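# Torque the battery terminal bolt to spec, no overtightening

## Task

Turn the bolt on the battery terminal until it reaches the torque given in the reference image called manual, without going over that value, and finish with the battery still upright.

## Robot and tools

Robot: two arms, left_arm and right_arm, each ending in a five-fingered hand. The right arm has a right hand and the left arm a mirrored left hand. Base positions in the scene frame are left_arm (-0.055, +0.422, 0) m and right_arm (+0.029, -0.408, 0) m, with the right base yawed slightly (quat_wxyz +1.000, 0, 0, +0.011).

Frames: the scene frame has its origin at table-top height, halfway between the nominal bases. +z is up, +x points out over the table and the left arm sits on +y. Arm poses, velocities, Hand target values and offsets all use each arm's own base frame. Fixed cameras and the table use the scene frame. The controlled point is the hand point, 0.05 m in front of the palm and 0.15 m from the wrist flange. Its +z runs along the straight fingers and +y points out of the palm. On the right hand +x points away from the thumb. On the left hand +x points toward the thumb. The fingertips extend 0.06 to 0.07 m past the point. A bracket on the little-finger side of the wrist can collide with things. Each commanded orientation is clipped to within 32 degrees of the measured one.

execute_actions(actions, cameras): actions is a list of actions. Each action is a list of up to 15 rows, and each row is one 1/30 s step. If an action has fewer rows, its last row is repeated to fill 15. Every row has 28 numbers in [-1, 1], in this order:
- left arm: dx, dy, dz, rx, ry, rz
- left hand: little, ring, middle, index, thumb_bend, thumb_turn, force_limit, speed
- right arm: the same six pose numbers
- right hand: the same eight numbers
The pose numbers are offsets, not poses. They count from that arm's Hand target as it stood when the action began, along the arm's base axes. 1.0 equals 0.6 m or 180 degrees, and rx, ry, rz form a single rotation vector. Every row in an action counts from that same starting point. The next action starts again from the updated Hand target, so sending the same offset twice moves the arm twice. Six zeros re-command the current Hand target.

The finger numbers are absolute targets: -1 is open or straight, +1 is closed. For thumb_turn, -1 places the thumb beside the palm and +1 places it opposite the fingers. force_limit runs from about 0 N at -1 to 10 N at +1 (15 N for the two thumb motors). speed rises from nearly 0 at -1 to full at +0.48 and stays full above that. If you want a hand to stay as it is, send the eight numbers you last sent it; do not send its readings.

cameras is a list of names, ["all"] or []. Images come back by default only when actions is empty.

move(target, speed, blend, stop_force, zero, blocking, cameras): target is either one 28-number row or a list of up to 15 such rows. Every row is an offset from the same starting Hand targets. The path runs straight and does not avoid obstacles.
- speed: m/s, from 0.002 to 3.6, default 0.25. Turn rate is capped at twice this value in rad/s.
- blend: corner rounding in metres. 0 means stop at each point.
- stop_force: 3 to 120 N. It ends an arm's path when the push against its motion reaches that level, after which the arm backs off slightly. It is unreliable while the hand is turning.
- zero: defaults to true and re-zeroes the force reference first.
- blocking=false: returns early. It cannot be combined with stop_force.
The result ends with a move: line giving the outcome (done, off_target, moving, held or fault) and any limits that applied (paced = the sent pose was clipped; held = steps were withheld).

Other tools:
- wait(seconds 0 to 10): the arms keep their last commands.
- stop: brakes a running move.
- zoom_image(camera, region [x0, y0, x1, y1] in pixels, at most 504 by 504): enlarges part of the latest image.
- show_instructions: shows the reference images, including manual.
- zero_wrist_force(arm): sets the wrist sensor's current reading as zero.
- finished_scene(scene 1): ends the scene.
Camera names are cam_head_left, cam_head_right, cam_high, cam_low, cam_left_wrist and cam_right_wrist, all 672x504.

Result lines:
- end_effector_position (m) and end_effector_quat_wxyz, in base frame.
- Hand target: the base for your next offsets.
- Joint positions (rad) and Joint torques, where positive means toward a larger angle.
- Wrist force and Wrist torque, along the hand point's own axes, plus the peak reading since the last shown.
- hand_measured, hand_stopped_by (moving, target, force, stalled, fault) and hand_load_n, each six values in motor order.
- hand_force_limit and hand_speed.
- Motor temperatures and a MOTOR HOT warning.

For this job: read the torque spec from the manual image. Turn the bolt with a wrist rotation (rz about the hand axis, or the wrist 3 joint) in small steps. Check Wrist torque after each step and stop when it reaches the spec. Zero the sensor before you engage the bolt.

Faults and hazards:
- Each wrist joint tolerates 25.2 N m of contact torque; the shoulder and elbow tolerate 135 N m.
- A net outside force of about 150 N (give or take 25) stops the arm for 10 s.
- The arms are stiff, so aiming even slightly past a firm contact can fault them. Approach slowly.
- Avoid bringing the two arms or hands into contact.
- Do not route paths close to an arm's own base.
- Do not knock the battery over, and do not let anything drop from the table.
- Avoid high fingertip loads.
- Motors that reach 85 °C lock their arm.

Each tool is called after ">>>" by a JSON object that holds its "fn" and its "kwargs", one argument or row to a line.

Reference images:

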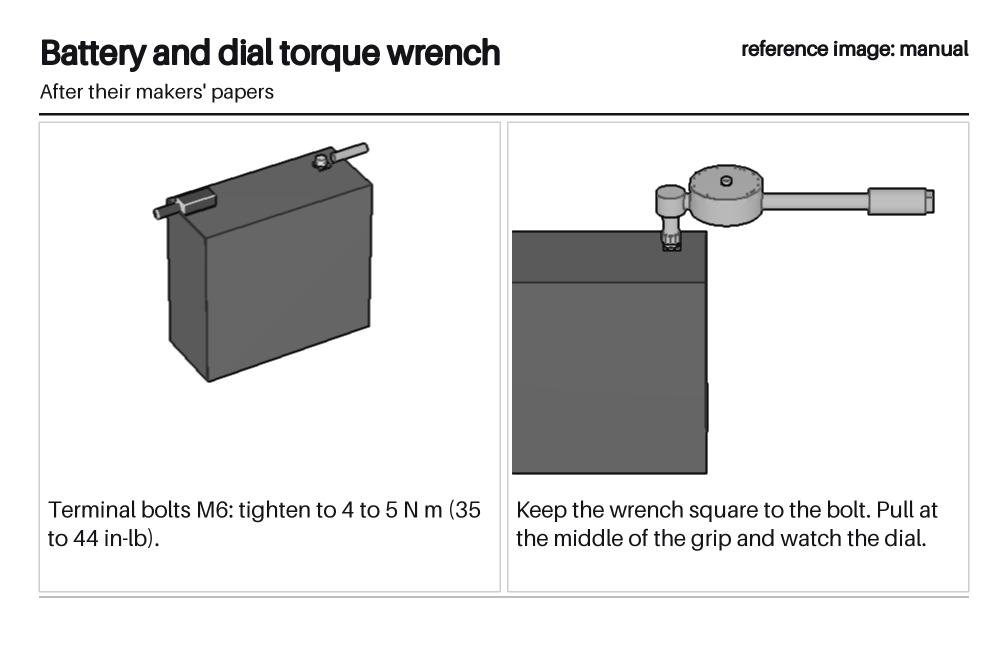

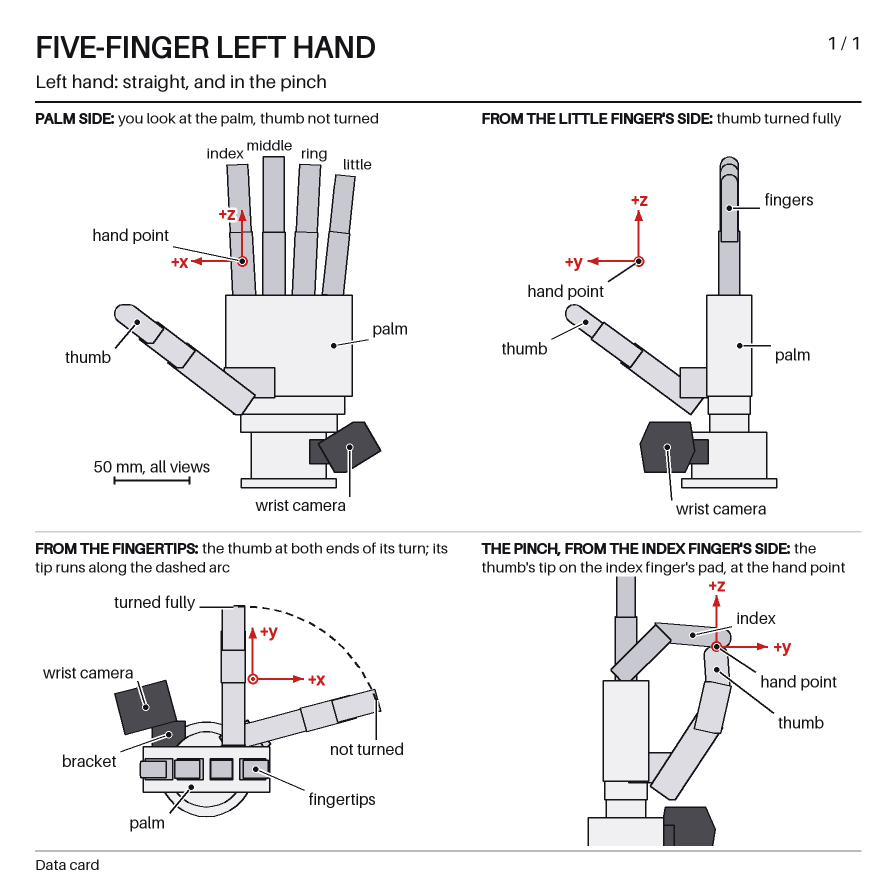

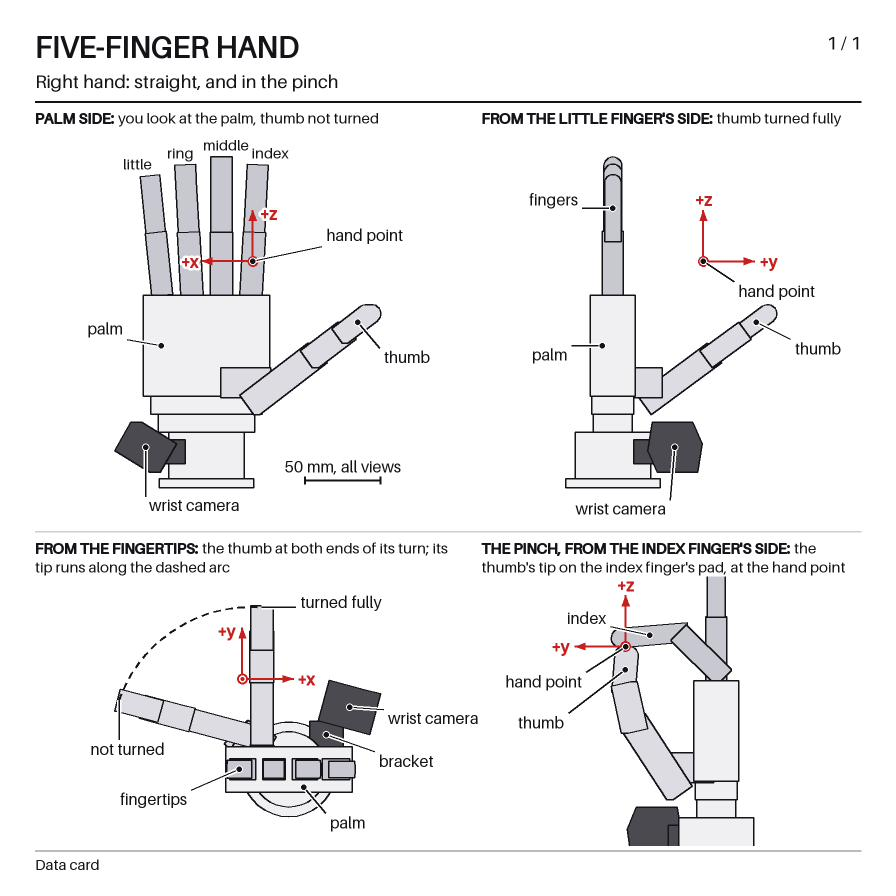

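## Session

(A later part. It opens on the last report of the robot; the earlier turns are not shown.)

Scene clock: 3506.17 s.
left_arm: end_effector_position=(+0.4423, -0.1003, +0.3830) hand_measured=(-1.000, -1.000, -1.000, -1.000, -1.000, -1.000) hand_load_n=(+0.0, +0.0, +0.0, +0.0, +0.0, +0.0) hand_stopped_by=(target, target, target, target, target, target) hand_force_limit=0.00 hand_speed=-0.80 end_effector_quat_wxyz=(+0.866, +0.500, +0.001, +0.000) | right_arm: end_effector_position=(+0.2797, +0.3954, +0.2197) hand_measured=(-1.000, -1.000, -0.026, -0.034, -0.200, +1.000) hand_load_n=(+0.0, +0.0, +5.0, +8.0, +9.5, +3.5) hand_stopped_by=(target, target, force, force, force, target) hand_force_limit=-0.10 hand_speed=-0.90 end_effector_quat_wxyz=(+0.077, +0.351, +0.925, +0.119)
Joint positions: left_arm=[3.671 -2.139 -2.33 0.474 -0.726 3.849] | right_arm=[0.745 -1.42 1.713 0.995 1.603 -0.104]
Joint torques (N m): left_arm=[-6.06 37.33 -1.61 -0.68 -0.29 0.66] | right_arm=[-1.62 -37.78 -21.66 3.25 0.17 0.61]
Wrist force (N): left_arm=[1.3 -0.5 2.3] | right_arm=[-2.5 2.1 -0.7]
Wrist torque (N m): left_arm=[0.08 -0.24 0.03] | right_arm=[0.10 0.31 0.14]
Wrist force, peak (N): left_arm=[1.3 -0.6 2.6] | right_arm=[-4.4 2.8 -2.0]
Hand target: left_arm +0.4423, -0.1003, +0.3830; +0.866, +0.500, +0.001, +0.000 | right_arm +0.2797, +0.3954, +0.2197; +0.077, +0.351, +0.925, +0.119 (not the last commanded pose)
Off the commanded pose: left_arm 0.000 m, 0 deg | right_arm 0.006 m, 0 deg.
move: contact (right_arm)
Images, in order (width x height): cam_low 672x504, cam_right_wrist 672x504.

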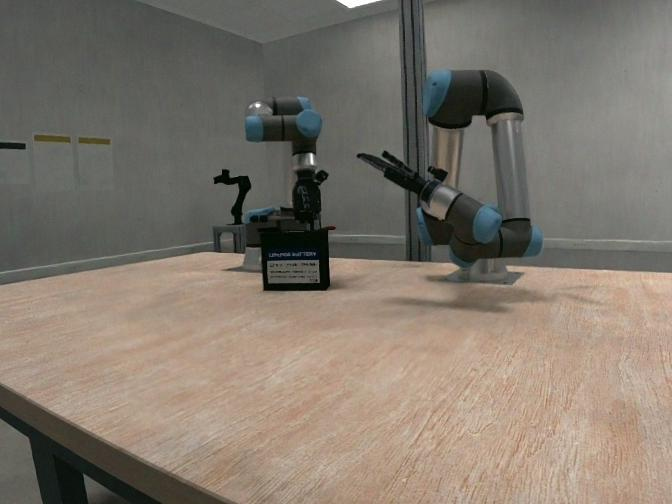

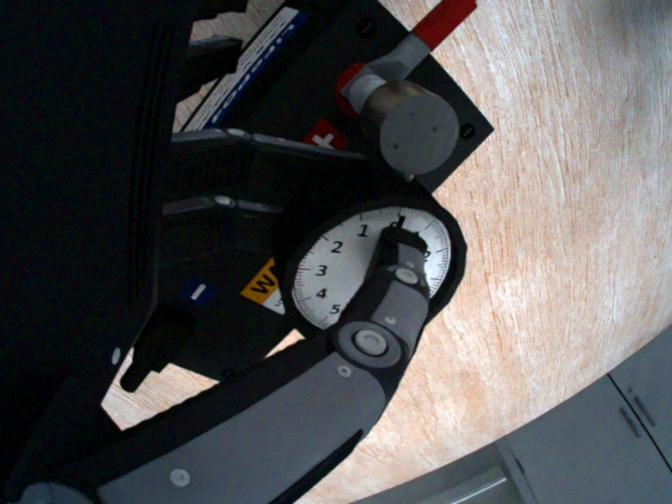

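>>> {"fn": "execute_actions", "kwargs": {
  "actions": []
}}

>>> {"fn": "zoom_image", "kwargs": {
  "camera": "cam_right_wrist",
  "region": [200, 120, 500, 380]
}}

Scene clock: 3526.47 s.
left_arm: end_effector_position=(+0.4423, -0.1003, +0.3830) hand_measured=(-1.000, -1.000, -1.000, -1.000, -1.000, -1.000) hand_load_n=(+0.0, +0.0, +0.0, +0.0, +0.0, +0.0) hand_stopped_by=(target, target, target, target, target, target) hand_force_limit=0.00 hand_speed=-0.80 end_effector_quat_wxyz=(+0.866, +0.500, +0.001, +0.000) | right_arm: end_effector_position=(+0.2797, +0.3954, +0.2197) hand_measured=(-1.000, -1.000, -0.026, -0.034, -0.200, +1.000) hand_load_n=(+0.0, +0.0, +5.0, +8.0, +9.5, +4.0) hand_stopped_by=(target, target, force, force, force, target) hand_force_limit=-0.10 hand_speed=-0.90 end_effector_quat_wxyz=(+0.077, +0.351, +0.925, +0.119)
Joint positions: left_arm=[3.671 -2.139 -2.33 0.474 -0.726 3.849] | right_arm=[0.745 -1.42 1.713 0.995 1.603 -0.104]
Joint velocities: within noise
Joint torques (N m): left_arm=[-7.98 35.06 0.54 -0.95 -0.57 0.94] | right_arm=[6.52 -37.92 -21.77 2.57 -1.34 0.64]
Motor temperatures (°C): left_arm=[28 30 32 32 41 40] | right_arm=[31 34 30 38 32 39]
Wrist force (N): left_arm=[1.2 -0.6 2.2] | right_arm=[-2.6 2.3 -0.4]
Wrist torque (N m): left_arm=[0.07 -0.22 0.02] | right_arm=[0.12 0.33 0.13]
Wrist force, peak (N): left_arm=[1.3 -0.7 2.4] | right_arm=[-2.7 2.5 0.0]
Hand target: left_arm +0.4423, -0.1003, +0.3830; +0.866, +0.500, +0.001, +0.000 | right_arm +0.2797, +0.3954, +0.2197; +0.077, +0.351, +0.925, +0.119 (not the last commanded pose)
Off the commanded pose: left_arm 0.000 m, 0 deg | right_arm 0.006 m, 0 deg.

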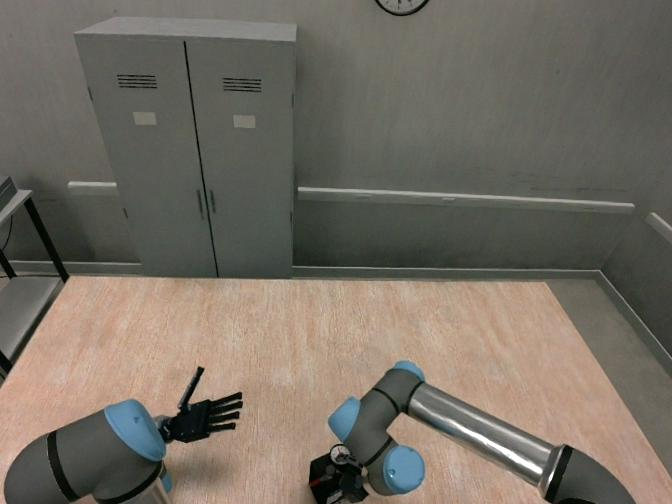

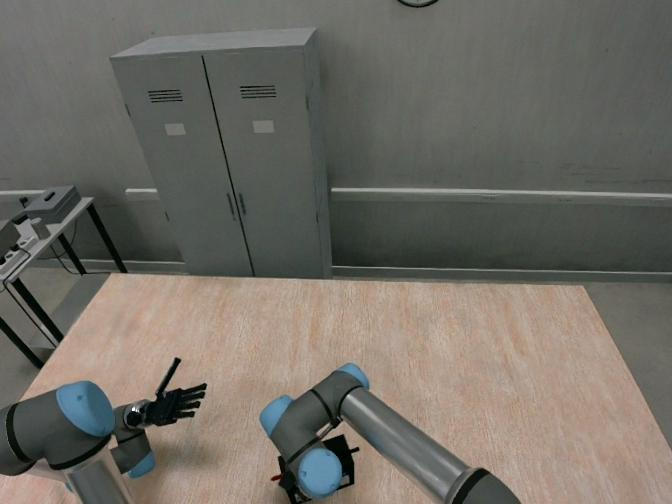

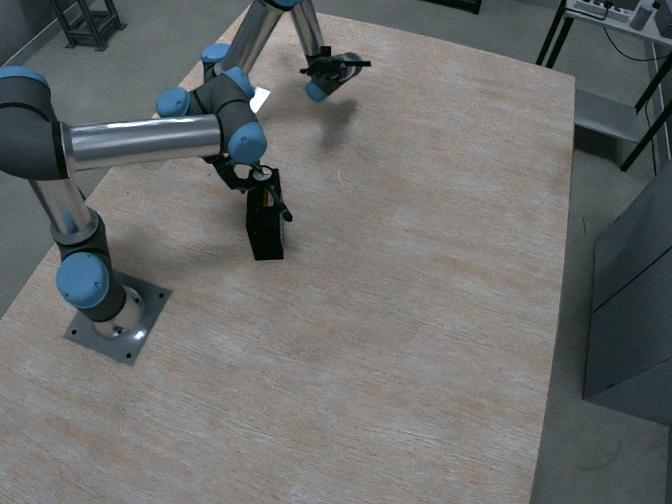

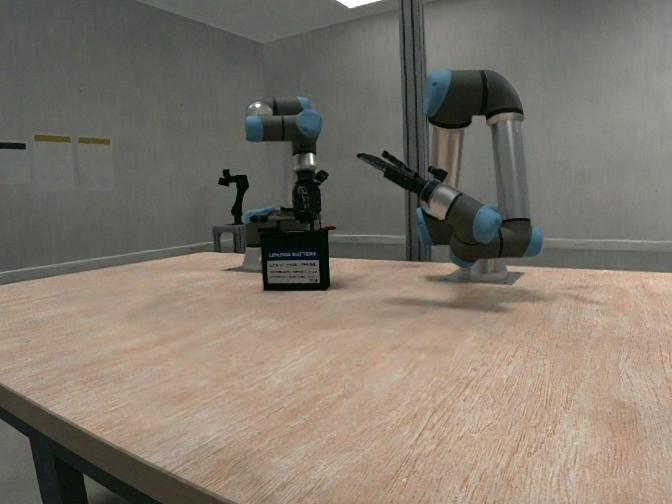

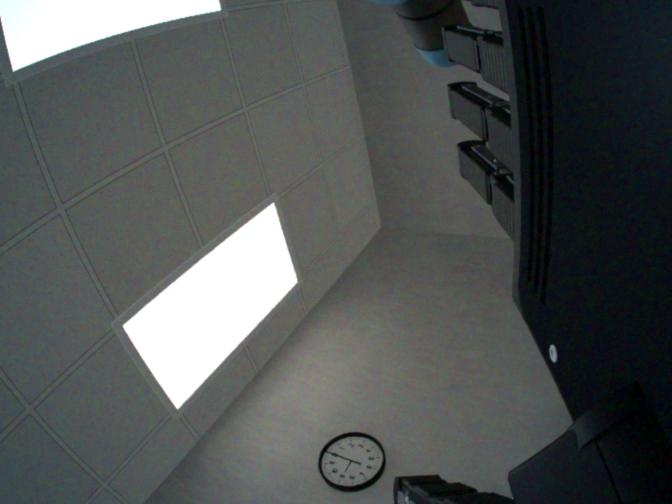

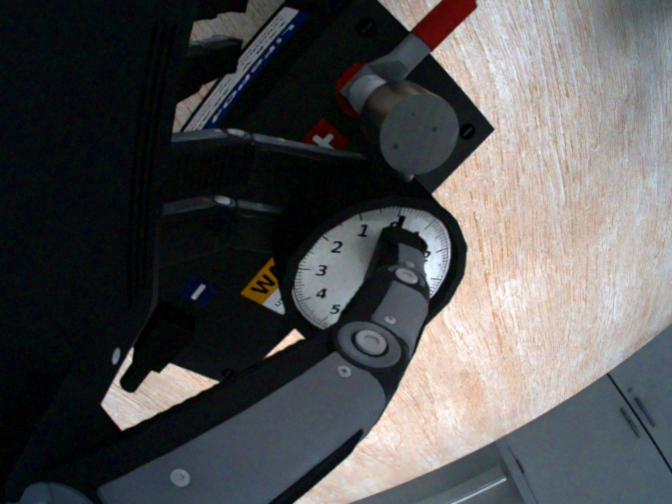

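Scaled by 1.680 from the camera's 672x504 image, which has a finer 960x720 frame.

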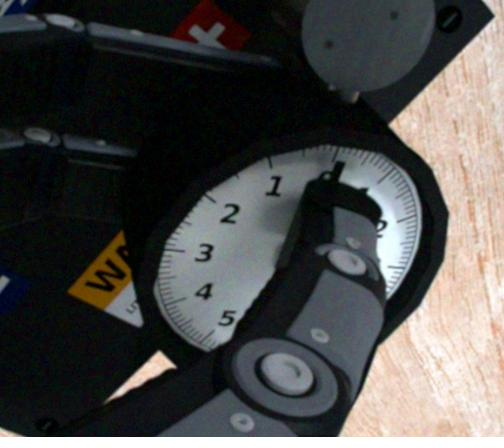

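>>> {"fn": "move", "kwargs": {
  "target": [0,0,0,0,0,0,-1,-1,-1,-1,-1,-1,0,-0.8,-0.00393,-0.00403,0,0,0,-0.02222,-1,-1,0.05,-0.02,-0.18,1,-0.1,-0.9],
  "speed": 0.02,
  "cameras": ["cam_right_wrist"]
}}

>>> {"fn": "zoom_image", "kwargs": {
  "camera": "cam_right_wrist",
  "region": [250, 100, 500, 370]
}}

Scene clock: 3552.83 s.
left_arm: end_effector_position=(+0.4423, -0.1003, +0.3830) hand_measured=(-1.000, -1.000, -1.000, -1.000, -1.000, -1.000) hand_load_n=(+0.0, +0.0, +0.0, +0.0, +0.0, +0.0) hand_stopped_by=(target, target, target, target, target, target) hand_force_limit=0.00 hand_speed=-0.80 end_effector_quat_wxyz=(+0.866, +0.500, +0.001, +0.000) | right_arm: end_effector_position=(+0.2773, +0.3930, +0.2197) hand_measured=(-1.000, -1.000, -0.026, -0.034, -0.200, +1.000) hand_load_n=(+0.0, +0.0, +5.0, +9.5, +9.0, +3.5) hand_stopped_by=(target, target, force, force, force, target) hand_force_limit=-0.10 hand_speed=-0.90 end_effector_quat_wxyz=(+0.082, +0.384, +0.913, +0.116)
Joint positions: left_arm=[3.671 -2.139 -2.33 0.474 -0.726 3.849] | right_arm=[0.771 -1.413 1.706 1 1.63 -0.012]
Joint torques (N m): left_arm=[-8.88 35.37 0.55 -0.77 -0.43 1.05] | right_arm=[-3.79 -17.43 -19.9 3.85 1.93 -0.92]
Wrist force (N): left_arm=[1.5 -0.6 2.4] | right_arm=[3.8 5.1 3.0]
Wrist torque (N m): left_arm=[0.05 -0.25 0.04] | right_arm=[0.11 0.38 0.09]
Wrist force, peak (N): left_arm=[1.4 -0.5 2.7] | right_arm=[3.7 5.4 3.1]
Hand target: left_arm +0.4423, -0.1003, +0.3830; +0.866, +0.500, +0.001, +0.000 | right_arm +0.2774, +0.3930, +0.2197; +0.081, +0.383, +0.913, +0.116
Off the commanded pose: left_arm 0.000 m, 0 deg | right_arm 0.000 m, 0 deg.
move: done
Images, in order (width x height): cam_right_wrist 672x504.

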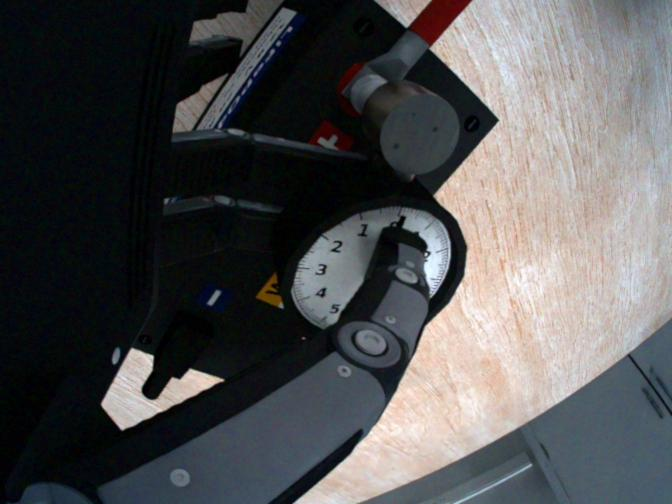

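Scaled by 1.867 from the camera's 672x504 image, which has a finer 960x720 frame.

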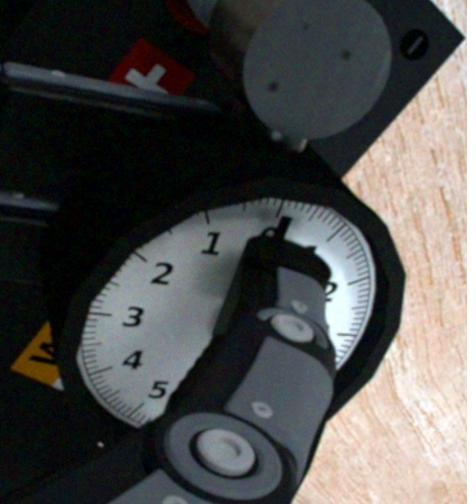

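>>> {"fn": "move", "kwargs": {
  "target": [
    [0,0,0,0,0,0,-1,-1,-1,-1,-1,-1,0,-0.8,-0.00495,-0.00337,0,0,0,-0.02222,-1,-1,0.05,-0.02,-0.18,1,-0.1,-0.9],
    [0,0,0,0,0,0,-1,-1,-1,-1,-1,-1,0,-0.8,-0.00977,-0.00658,0,0,0,-0.04444,-1,-1,0.05,-0.02,-0.18,1,-0.1,-0.9]
  ],
  "speed": 0.02,
  "blend": [0.002,0],
  "cameras": ["cam_right_wrist"]
}}

>>> {"fn": "zoom_image", "kwargs": {
  "camera": "cam_right_wrist",
  "region": [250, 100, 500, 370]
}}

Scene clock: 3572.63 s.
left_arm: end_effector_position=(+0.4423, -0.1003, +0.3830) hand_measured=(-1.000, -1.000, -1.000, -1.000, -1.000, -1.000) hand_load_n=(+0.0, +0.0, +0.0, +0.0, +0.0, +0.0) hand_stopped_by=(target, target, target, target, target, target) hand_force_limit=0.00 hand_speed=-0.80 end_effector_quat_wxyz=(+0.866, +0.500, +0.001, +0.000) | right_arm: end_effector_position=(+0.2715, +0.3891, +0.2197) hand_measured=(-1.000, -1.000, -0.026, -0.034, -0.200, +1.000) hand_load_n=(+0.0, +0.0, +5.0, +10.0, +9.0, +1.0) hand_stopped_by=(target, target, force, force, force, target) hand_force_limit=-0.10 hand_speed=-0.90 end_effector_quat_wxyz=(+0.089, +0.446, +0.884, +0.110)
Joint positions: left_arm=[3.671 -2.139 -2.33 0.474 -0.726 3.849] | right_arm=[0.824 -1.393 1.686 1.015 1.681 0.174]
Joint torques (N m): left_arm=[-7.92 36.34 -0.75 -0.6 -0.44 0.98] | right_arm=[-4.56 -21.53 -17.49 5.03 2.72 -0.93]
Wrist force (N): left_arm=[1.1 -0.3 2.5] | right_arm=[6.8 8.4 6.3]
Wrist torque (N m): left_arm=[0.09 -0.19 0.01] | right_arm=[0.05 0.44 -0.07]
Wrist force, peak (N): left_arm=[1.1 -0.5 2.6] | right_arm=[6.9 8.7 6.1]
Hand target: left_arm +0.4423, -0.1003, +0.3830; +0.866, +0.500, +0.001, +0.000 | right_arm +0.2715, +0.3891, +0.2197; +0.089, +0.446, +0.884, +0.110
Off the commanded pose: left_arm 0.000 m, 0 deg | right_arm 0.000 m, 0 deg.
move: done
Images, in order (width x height): cam_right_wrist 672x504.

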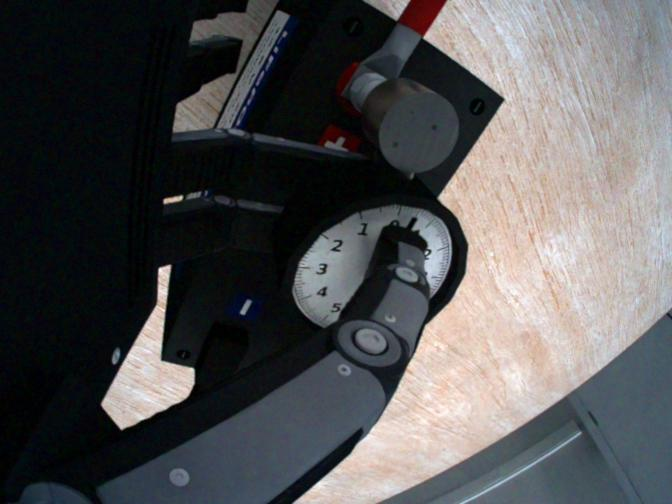

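Scaled by 1.867 from the camera's 672x504 image, which has a finer 960x720 frame.

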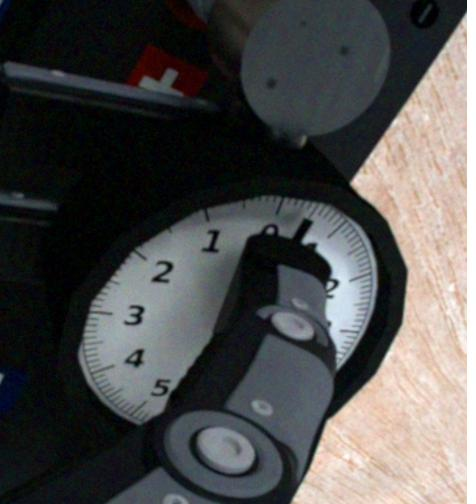

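>>> {"fn": "wait", "kwargs": {
  "seconds": 0.1,
  "cameras": ["cam_low","cam_high"]
}}

>>> {"fn": "zoom_image", "kwargs": {
  "camera": "cam_low",
  "region": [230, 170, 360, 310]
}}

>>> {"fn": "zoom_image", "kwargs": {
  "camera": "cam_high",
  "region": [210, 130, 330, 280]
}}

Scene clock: 3579.30 s.
left_arm: end_effector_position=(+0.4423, -0.1003, +0.3830) hand_measured=(-1.000, -1.000, -1.000, -1.000, -1.000, -1.000) hand_load_n=(+0.5, +0.0, +0.0, +0.0, +0.0, +0.0) hand_stopped_by=(target, target, target, target, target, target) hand_force_limit=0.00 hand_speed=-0.80 end_effector_quat_wxyz=(+0.866, +0.500, +0.001, +0.000) | right_arm: end_effector_position=(+0.2715, +0.3891, +0.2197) hand_measured=(-1.000, -1.000, -0.026, -0.034, -0.200, +1.000) hand_load_n=(+0.0, +0.0, +5.5, +10.5, +9.0, +1.0) hand_stopped_by=(target, target, force, force, force, target) hand_force_limit=-0.10 hand_speed=-0.90 end_effector_quat_wxyz=(+0.089, +0.446, +0.884, +0.110)
Joint positions: left_arm=[3.671 -2.139 -2.33 0.474 -0.726 3.849] | right_arm=[0.823 -1.393 1.686 1.015 1.681 0.173]
Joint torques (N m): left_arm=[-9.16 36.42 0.14 -0.74 -0.24 0.66] | right_arm=[-12.15 -41.99 -11.32 3.15 2.7 0.14]
Wrist force (N): left_arm=[1.2 -0.4 2.3] | right_arm=[7.2 8.6 6.8]
Wrist torque (N m): left_arm=[0.09 -0.22 0.01] | right_arm=[0.09 0.42 -0.01]
Wrist force, peak (N): left_arm=[1.3 -0.5 2.6] | right_arm=[7.2 8.8 6.9]
Hand target: left_arm +0.4423, -0.1003, +0.3830; +0.866, +0.500, +0.001, +0.000 | right_arm +0.2715, +0.3891, +0.2197; +0.089, +0.446, +0.884, +0.110
Off the commanded pose: left_arm 0.000 m, 0 deg | right_arm 0.000 m, 0 deg.
wait: 0.10 s; at rest from the start
Images, in order (width x height): cam_high 672x504, cam_low 672x504.

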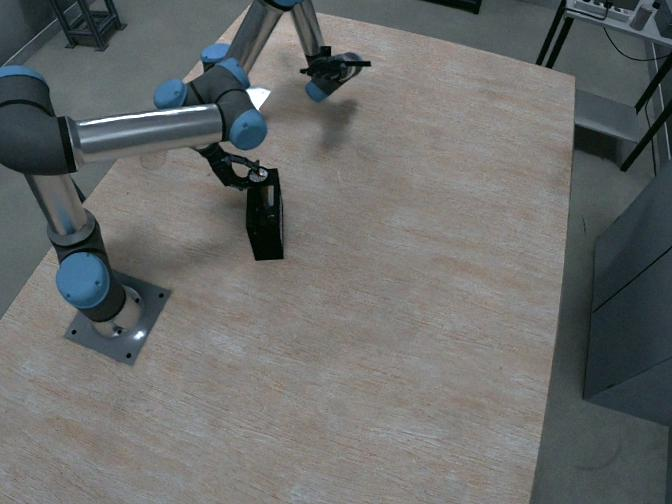

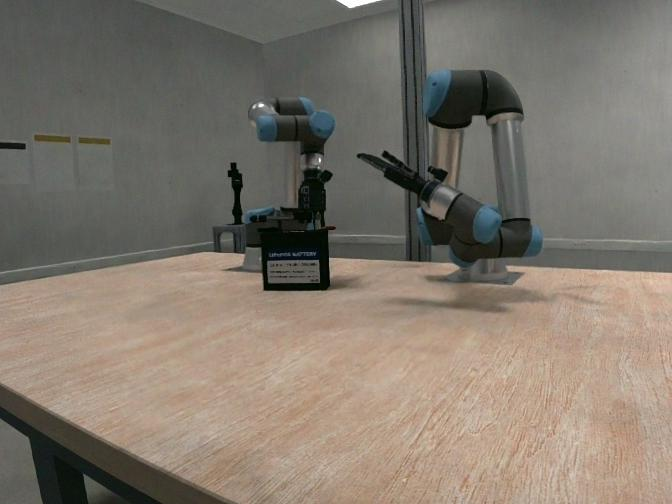

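Scaled by 3.600.

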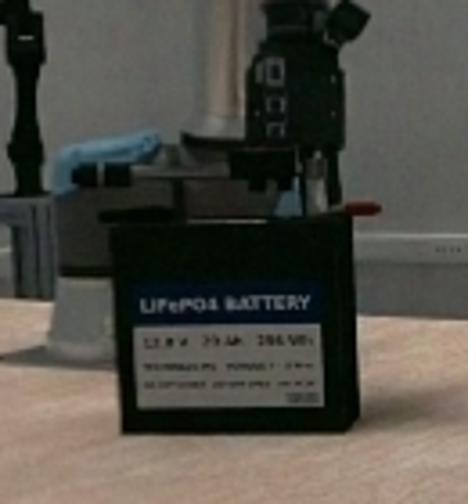

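Scaled by 3.360.

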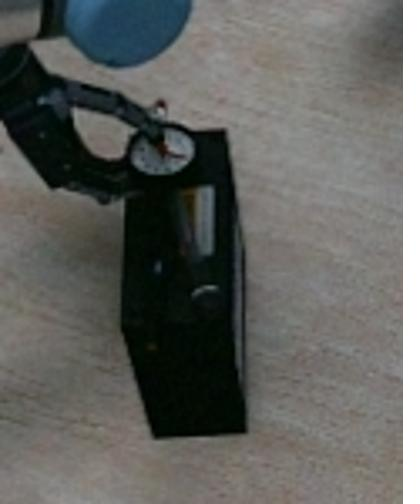

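>>> {"fn": "move", "kwargs": {
  "target": [0,0,0,0,0,0,-1,-1,-1,-1,-1,-1,0,-0.8,-0.0053,-0.00247,0,0,0,-0.02222,-1,-1,0.05,-0.02,-0.18,1,-0.1,-0.9],
  "speed": 0.02,
  "cameras": ["cam_right_wrist"]
}}

>>> {"fn": "zoom_image", "kwargs": {
  "camera": "cam_right_wrist",
  "region": [250, 100, 500, 370]
}}

Scene clock: 3596.70 s.
left_arm: end_effector_position=(+0.4423, -0.1003, +0.3830) hand_measured=(-1.000, -1.000, -1.000, -1.000, -1.000, -1.000) hand_load_n=(+0.0, +0.0, +0.0, +0.0, +0.0, -0.5) hand_stopped_by=(target, target, target, target, target, target) hand_force_limit=0.00 hand_speed=-0.80 end_effector_quat_wxyz=(+0.866, +0.500, +0.001, +0.000) | right_arm: end_effector_position=(+0.2683, +0.3876, +0.2197) hand_measured=(-1.000, -1.000, -0.026, -0.036, -0.200, +1.000) hand_load_n=(+0.0, +0.0, +4.5, +10.5, +9.0, -1.0) hand_stopped_by=(target, target, force, force, force, target) hand_force_limit=-0.10 hand_speed=-0.90 end_effector_quat_wxyz=(+0.093, +0.477, +0.868, +0.107)
Joint positions: left_arm=[3.671 -2.139 -2.33 0.474 -0.726 3.849] | right_arm=[0.849 -1.379 1.673 1.026 1.705 0.267]
Joint torques (N m): left_arm=[-8.69 36.94 -0.38 -0.97 -0.28 0.71] | right_arm=[-1.64 -20.36 -15.37 4.82 0.76 -0.87]
Wrist force (N): left_arm=[1.4 -0.3 2.4] | right_arm=[0.9 10.1 1.9]
Wrist torque (N m): left_arm=[0.09 -0.23 0.02] | right_arm=[0.02 0.37 -0.12]
Wrist force, peak (N): left_arm=[1.4 -0.5 2.5] | right_arm=[7.3 8.8 6.6]
Hand target: left_arm +0.4423, -0.1003, +0.3830; +0.866, +0.500, +0.001, +0.000 | right_arm +0.2683, +0.3876, +0.2197; +0.093, +0.477, +0.868, +0.107
Off the commanded pose: left_arm 0.000 m, 0 deg | right_arm 0.000 m, 0 deg.
move: done
Images, in order (width x height): cam_right_wrist 672x504.

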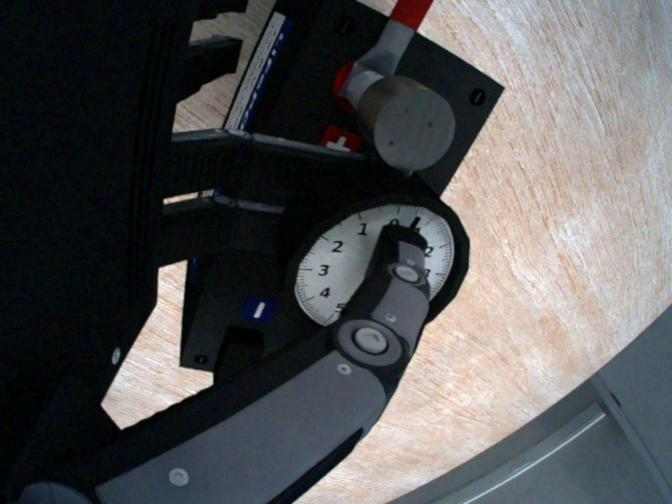

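Scaled by 1.867 from the camera's 672x504 image, which has a finer 960x720 frame.

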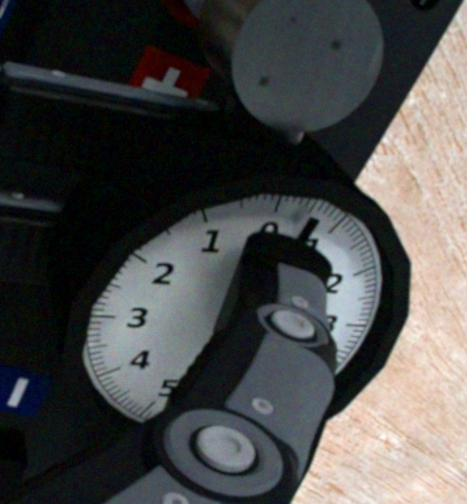

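>>> {"fn": "move", "kwargs": {
  "target": [0,0,0,0,0,0,-1,-1,-1,-1,-1,-1,0,-0.8,0.0048,0.00295,0,0,0,0.02222,-1,-1,0.05,-0.02,-0.18,1,-0.1,-0.9],
  "speed": 0.02,
  "cameras": ["cam_right_wrist"]
}}

>>> {"fn": "zoom_image", "kwargs": {
  "camera": "cam_right_wrist",
  "region": [250, 100, 500, 370]
}}

Scene clock: 3611.27 s.
left_arm: end_effector_position=(+0.4423, -0.1003, +0.3830) hand_measured=(-1.000, -1.000, -1.000, -1.000, -1.000, -1.000) hand_load_n=(+0.0, +0.0, +0.0, +0.0, +0.0, +0.0) hand_stopped_by=(target, target, target, target, target, target) hand_force_limit=0.00 hand_speed=-0.80 end_effector_quat_wxyz=(+0.866, +0.500, +0.001, +0.000) | right_arm: end_effector_position=(+0.2712, +0.3893, +0.2197) hand_measured=(-1.000, -1.000, -0.026, -0.036, -0.200, +1.000) hand_load_n=(+0.0, +0.0, +4.5, +8.5, +11.0, +0.0) hand_stopped_by=(target, target, force, force, force, target) hand_force_limit=-0.10 hand_speed=-0.90 end_effector_quat_wxyz=(+0.089, +0.446, +0.884, +0.110)
Joint positions: left_arm=[3.671 -2.139 -2.33 0.474 -0.726 3.849] | right_arm=[0.824 -1.392 1.686 1.015 1.681 0.174]
Joint torques (N m): left_arm=[-9.36 36.44 0.78 -1 -0.29 0.72] | right_arm=[3.55 -35.07 -13.64 1.19 -0.08 0.89]
Wrist force (N): left_arm=[1.2 -0.2 2.3] | right_arm=[-2.8 2.4 1.8]
Wrist torque (N m): left_arm=[0.12 -0.21 0.00] | right_arm=[0.11 0.15 0.18]
Wrist force, peak (N): left_arm=[1.1 -0.9 2.5] | right_arm=[0.6 10.4 1.6]
Hand target: left_arm +0.4423, -0.1003, +0.3830; +0.866, +0.500, +0.001, +0.000 | right_arm +0.2712, +0.3893, +0.2197; +0.089, +0.446, +0.884, +0.110
Off the commanded pose: left_arm 0.000 m, 0 deg | right_arm 0.000 m, 0 deg.
move: done
Images, in order (width x height): cam_right_wrist 672x504.

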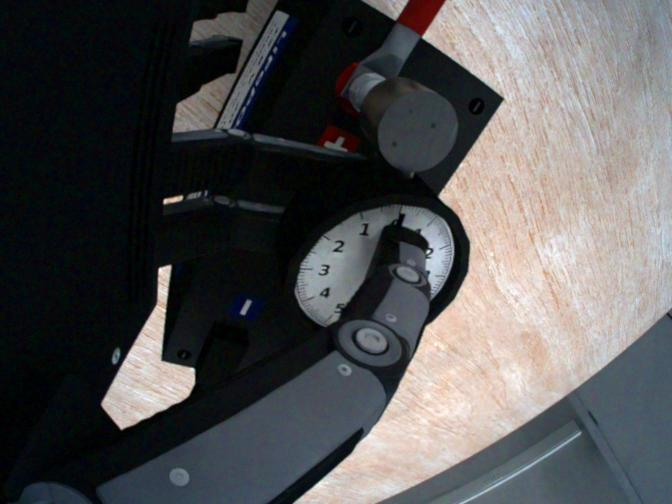

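Scaled by 1.867 from the camera's 672x504 image, which has a finer 960x720 frame.

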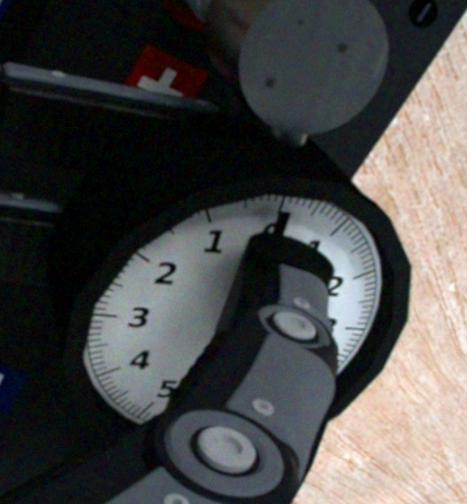

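>>> {"fn": "zoom_image", "kwargs": {
  "camera": "cam_low",
  "region": [245, 195, 345, 270]
}}

This scene's latest camera images include none from cam_low. They are from: cam_right_wrist. cam_low's image comes with the result of a call that names it in "cameras".

>>> {"fn": "wait", "kwargs": {
  "seconds": 0.1,
  "cameras": ["cam_low","cam_high","cam_head_left"]
}}

>>> {"fn": "zoom_image", "kwargs": {
  "camera": "cam_low",
  "region": [250, 195, 340, 262]
}}

>>> {"fn": "zoom_image", "kwargs": {
  "camera": "cam_high",
  "region": [230, 140, 310, 220]
}}

Scene clock: 3624.10 s.
left_arm: end_effector_position=(+0.4423, -0.1003, +0.3830) hand_measured=(-1.000, -1.000, -1.000, -1.000, -1.000, -1.000) hand_load_n=(+0.0, +0.0, +0.0, +0.0, +0.0, +0.0) hand_stopped_by=(target, target, target, target, target, target) hand_force_limit=0.00 hand_speed=-0.80 end_effector_quat_wxyz=(+0.866, +0.500, +0.001, +0.000) | right_arm: end_effector_position=(+0.2712, +0.3893, +0.2197) hand_measured=(-1.000, -1.000, -0.026, -0.036, -0.200, +1.000) hand_load_n=(+0.0, +0.0, +4.5, +8.5, +11.0, +0.0) hand_stopped_by=(target, target, force, force, force, target) hand_force_limit=-0.10 hand_speed=-0.90 end_effector_quat_wxyz=(+0.089, +0.446, +0.884, +0.110)
Joint positions: left_arm=[3.671 -2.139 -2.33 0.474 -0.726 3.849] | right_arm=[0.825 -1.392 1.686 1.015 1.681 0.174]
Joint torques (N m): left_arm=[-8.85 35.41 0 -0.89 -0.41 0.79] | right_arm=[10.11 -15.08 -19.83 3.01 1.07 0.9]
Wrist force (N): left_arm=[1.2 -0.7 2.4] | right_arm=[-3.1 2.8 1.4]
Wrist torque (N m): left_arm=[0.04 -0.20 0.03] | right_arm=[0.13 0.13 0.16]
Wrist force, peak (N): left_arm=[1.6 -0.5 2.5] | right_arm=[-3.4 3.0 1.5]
Hand target: left_arm +0.4423, -0.1003, +0.3830; +0.866, +0.500, +0.001, +0.000 | right_arm +0.2712, +0.3893, +0.2197; +0.089, +0.446, +0.884, +0.110
Off the commanded pose: left_arm 0.000 m, 0 deg | right_arm 0.000 m, 0 deg.
wait: 0.10 s; at rest from the start
Images, in order (width x height): cam_head_left 672x504, cam_high 672x504, cam_low 672x504.

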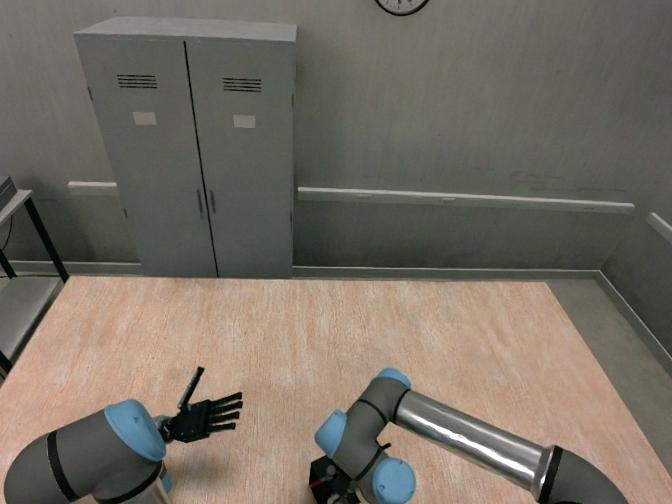

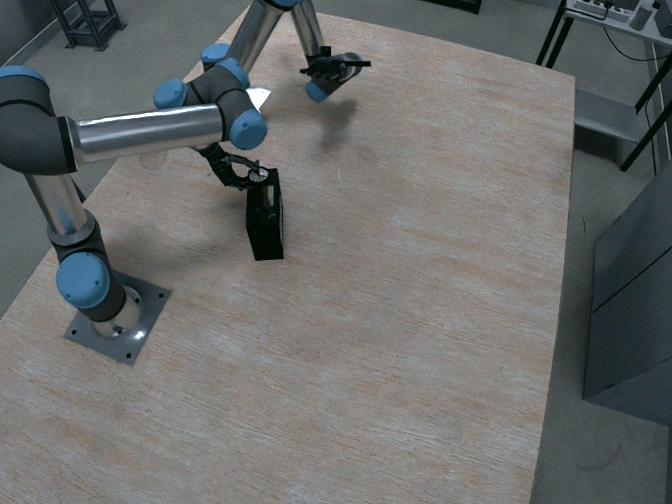

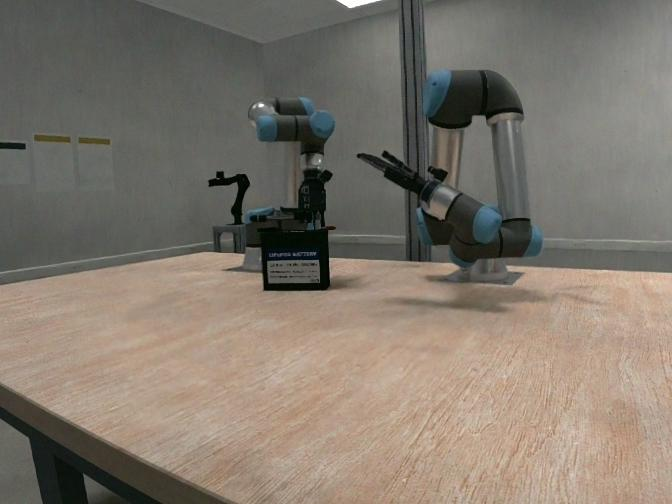

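Scaled by 5.600.

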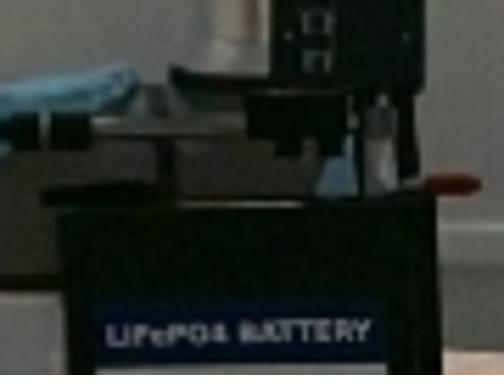

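Scaled by 6.300.

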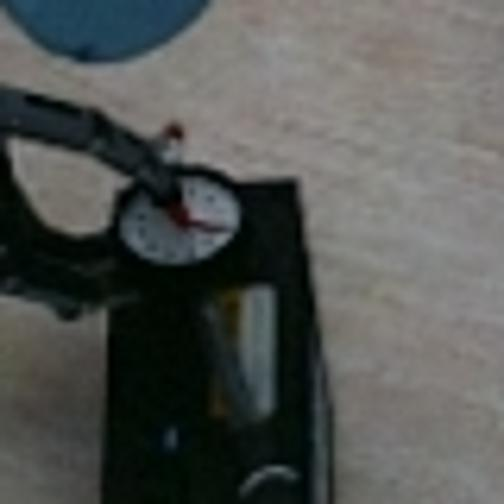

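>>> {"fn": "move", "kwargs": {
  "target": [0.0962,-0.2828,-0.055,-0.0710,-0.4964,-0.0710,1,1,1,-1,-1,-1,0,-0.5,0,0,0,0,0,0,-1,-1,0.05,-0.02,-0.18,1,-0.1,-0.9],
  "speed": 0.15,
  "cameras": ["cam_head_left","cam_low","cam_left_wrist"]
}}

Scene clock: 3679.10 s.
left_arm: end_effector_position=(+0.5000, -0.2700, +0.3499) hand_measured=(+1.000, +1.000, +1.000, -1.000, -1.000, -1.000) hand_load_n=(+0.0, +0.0, +0.0, +0.0, +0.0, +0.0) hand_stopped_by=(target, target, target, target, target, target) hand_force_limit=0.00 hand_speed=-0.50 end_effector_quat_wxyz=(+0.657, +0.263, -0.656, +0.263) | right_arm: end_effector_position=(+0.2712, +0.3893, +0.2197) hand_measured=(-1.000, -1.000, -0.026, -0.036, -0.200, +1.000) hand_load_n=(+0.0, +0.0, +4.0, +8.5, +11.0, +0.0) hand_stopped_by=(target, target, force, force, force, target) hand_force_limit=-0.10 hand_speed=-0.90 end_effector_quat_wxyz=(+0.089, +0.446, +0.884, +0.110)
Joint positions: left_arm=[3.131 -2.607 -0.955 0.419 -0.798 4.713] | right_arm=[0.825 -1.392 1.686 1.015 1.681 0.174]
Joint torques (N m): left_arm=[10.9 62.32 25.49 -3.38 -1.14 -2.09] | right_arm=[9.59 -14.38 -19.53 3.15 1.12 1.16]
Wrist force (N): left_arm=[1.8 0.0 1.4] | right_arm=[-3.3 2.8 1.3]
Wrist torque (N m): left_arm=[0.11 -0.21 -0.22] | right_arm=[0.13 0.15 0.16]
Wrist force, peak (N): left_arm=[2.7 0.0 2.1] | right_arm=[-3.5 3.1 1.3]
Hand target: left_arm +0.5000, -0.2700, +0.3500; +0.657, +0.263, -0.656, +0.263 | right_arm +0.2712, +0.3893, +0.2197; +0.089, +0.446, +0.884, +0.110
Off the commanded pose: left_arm 0.000 m, 0 deg | right_arm 0.000 m, 0 deg.
move: done
Images, in order (width x height): cam_head_left 672x504, cam_low 672x504, cam_left_wrist 672x504.

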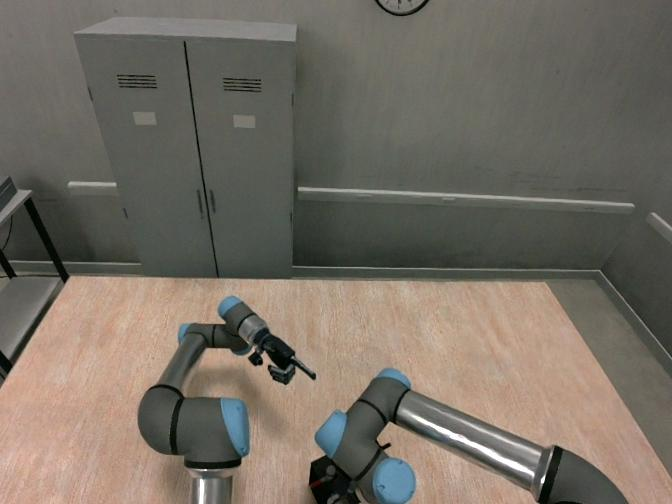

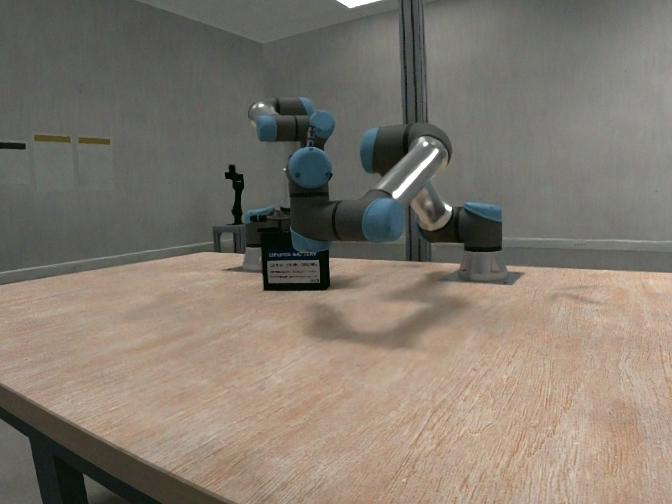

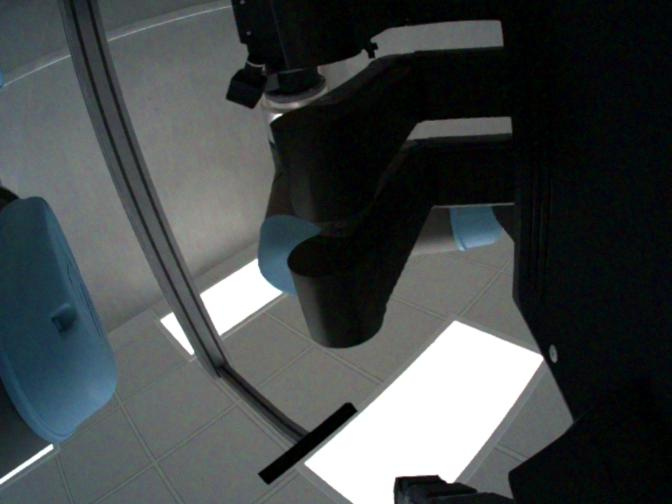

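>>> {"fn": "move", "kwargs": {
  "target": [0,0.0833,0.1167,0.5206,0.0794,0.3017,1,1,1,-0.02,-1,-1,0,-0.5,0,0,0,0,0,0,-1,-1,0.05,-0.02,-0.18,1,-0.1,-0.9],
  "speed": 0.15,
  "cameras": ["cam_head_left","cam_low","cam_left_wrist"]
}}

Scene clock: 3744.17 s.
left_arm: end_effector_position=(+0.5000, -0.2201, +0.4200) hand_measured=(+1.000, +1.000, +1.000, -0.020, -1.000, -1.000) hand_load_n=(+0.5, +0.0, +0.5, +0.0, +0.0, +0.0) hand_stopped_by=(target, target, target, target, target, target) hand_force_limit=0.00 hand_speed=-0.50 end_effector_quat_wxyz=(+0.159, +0.906, -0.387, -0.068) | right_arm: end_effector_position=(+0.2712, +0.3893, +0.2197) hand_measured=(-1.000, -1.000, -0.026, -0.036, -0.200, +1.000) hand_load_n=(+0.0, +0.0, +4.5, +8.5, +11.0, +0.0) hand_stopped_by=(target, target, force, force, force, target) hand_force_limit=-0.10 hand_speed=-0.90 end_effector_quat_wxyz=(+0.089, +0.446, +0.884, +0.110)
Joint positions: left_arm=[3.2 -2.391 -0.344 0.893 -1.348 2.467] | right_arm=[0.825 -1.392 1.686 1.015 1.681 0.174]
Joint torques (N m): left_arm=[9.47 54.76 11.79 -0.05 0.87 0.23] | right_arm=[9.19 -15.08 -18.91 3 1.12 1.28]
Wrist force (N): left_arm=[0.4 -0.2 -0.2] | right_arm=[-3.3 2.9 1.2]
Wrist torque (N m): left_arm=[-0.02 -0.06 -0.10] | right_arm=[0.15 0.16 0.16]
Wrist force, peak (N): left_arm=[2.2 0.0 1.4] | right_arm=[-3.5 3.0 1.4]
Hand target: left_arm +0.5000, -0.2200, +0.4200; +0.159, +0.906, -0.387, -0.068 | right_arm +0.2712, +0.3893, +0.2197; +0.089, +0.446, +0.884, +0.110
Off the commanded pose: left_arm 0.000 m, 0 deg | right_arm 0.000 m, 0 deg.
move: done
Images, in order (width x height): cam_head_left 672x504, cam_low 672x504, cam_left_wrist 672x504.

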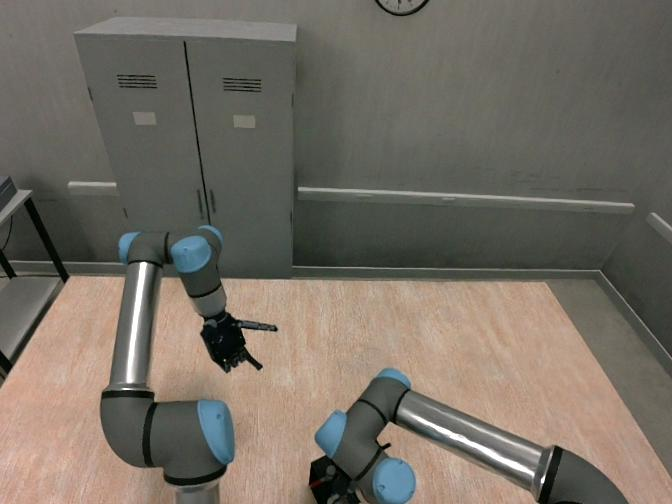

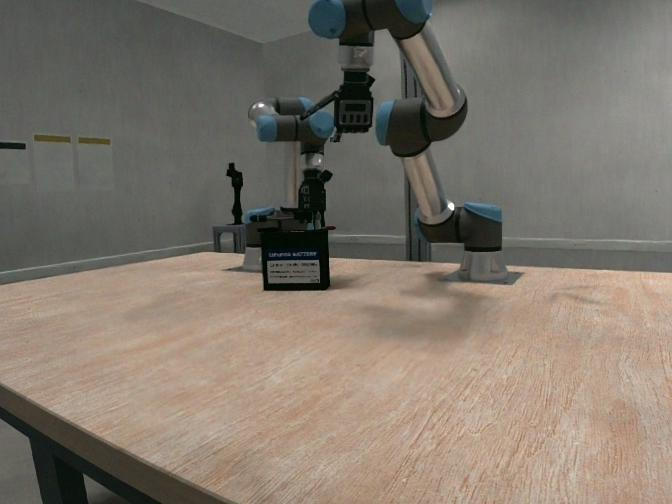

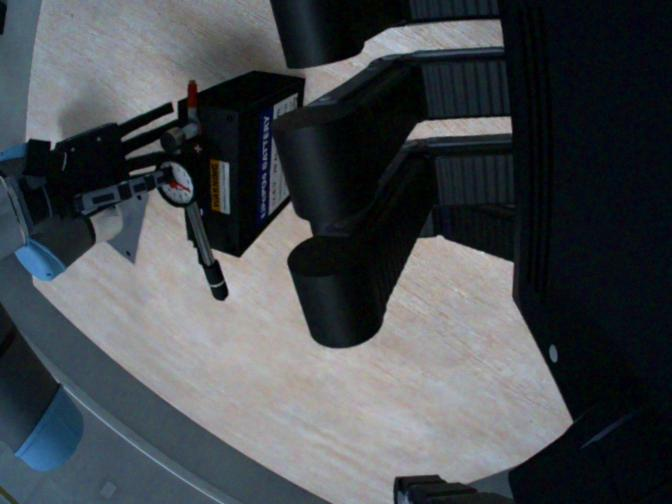

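>>> {"fn": "zoom_image", "kwargs": {
  "camera": "cam_left_wrist",
  "region": [90, 60, 310, 310]
}}

Scaled by 2.016 from the camera's 672x504 image, which has a finer 960x720 frame.

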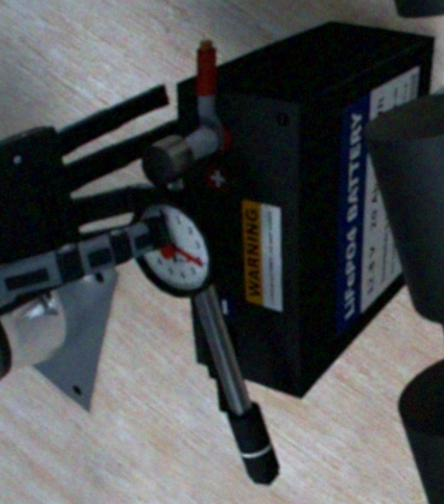

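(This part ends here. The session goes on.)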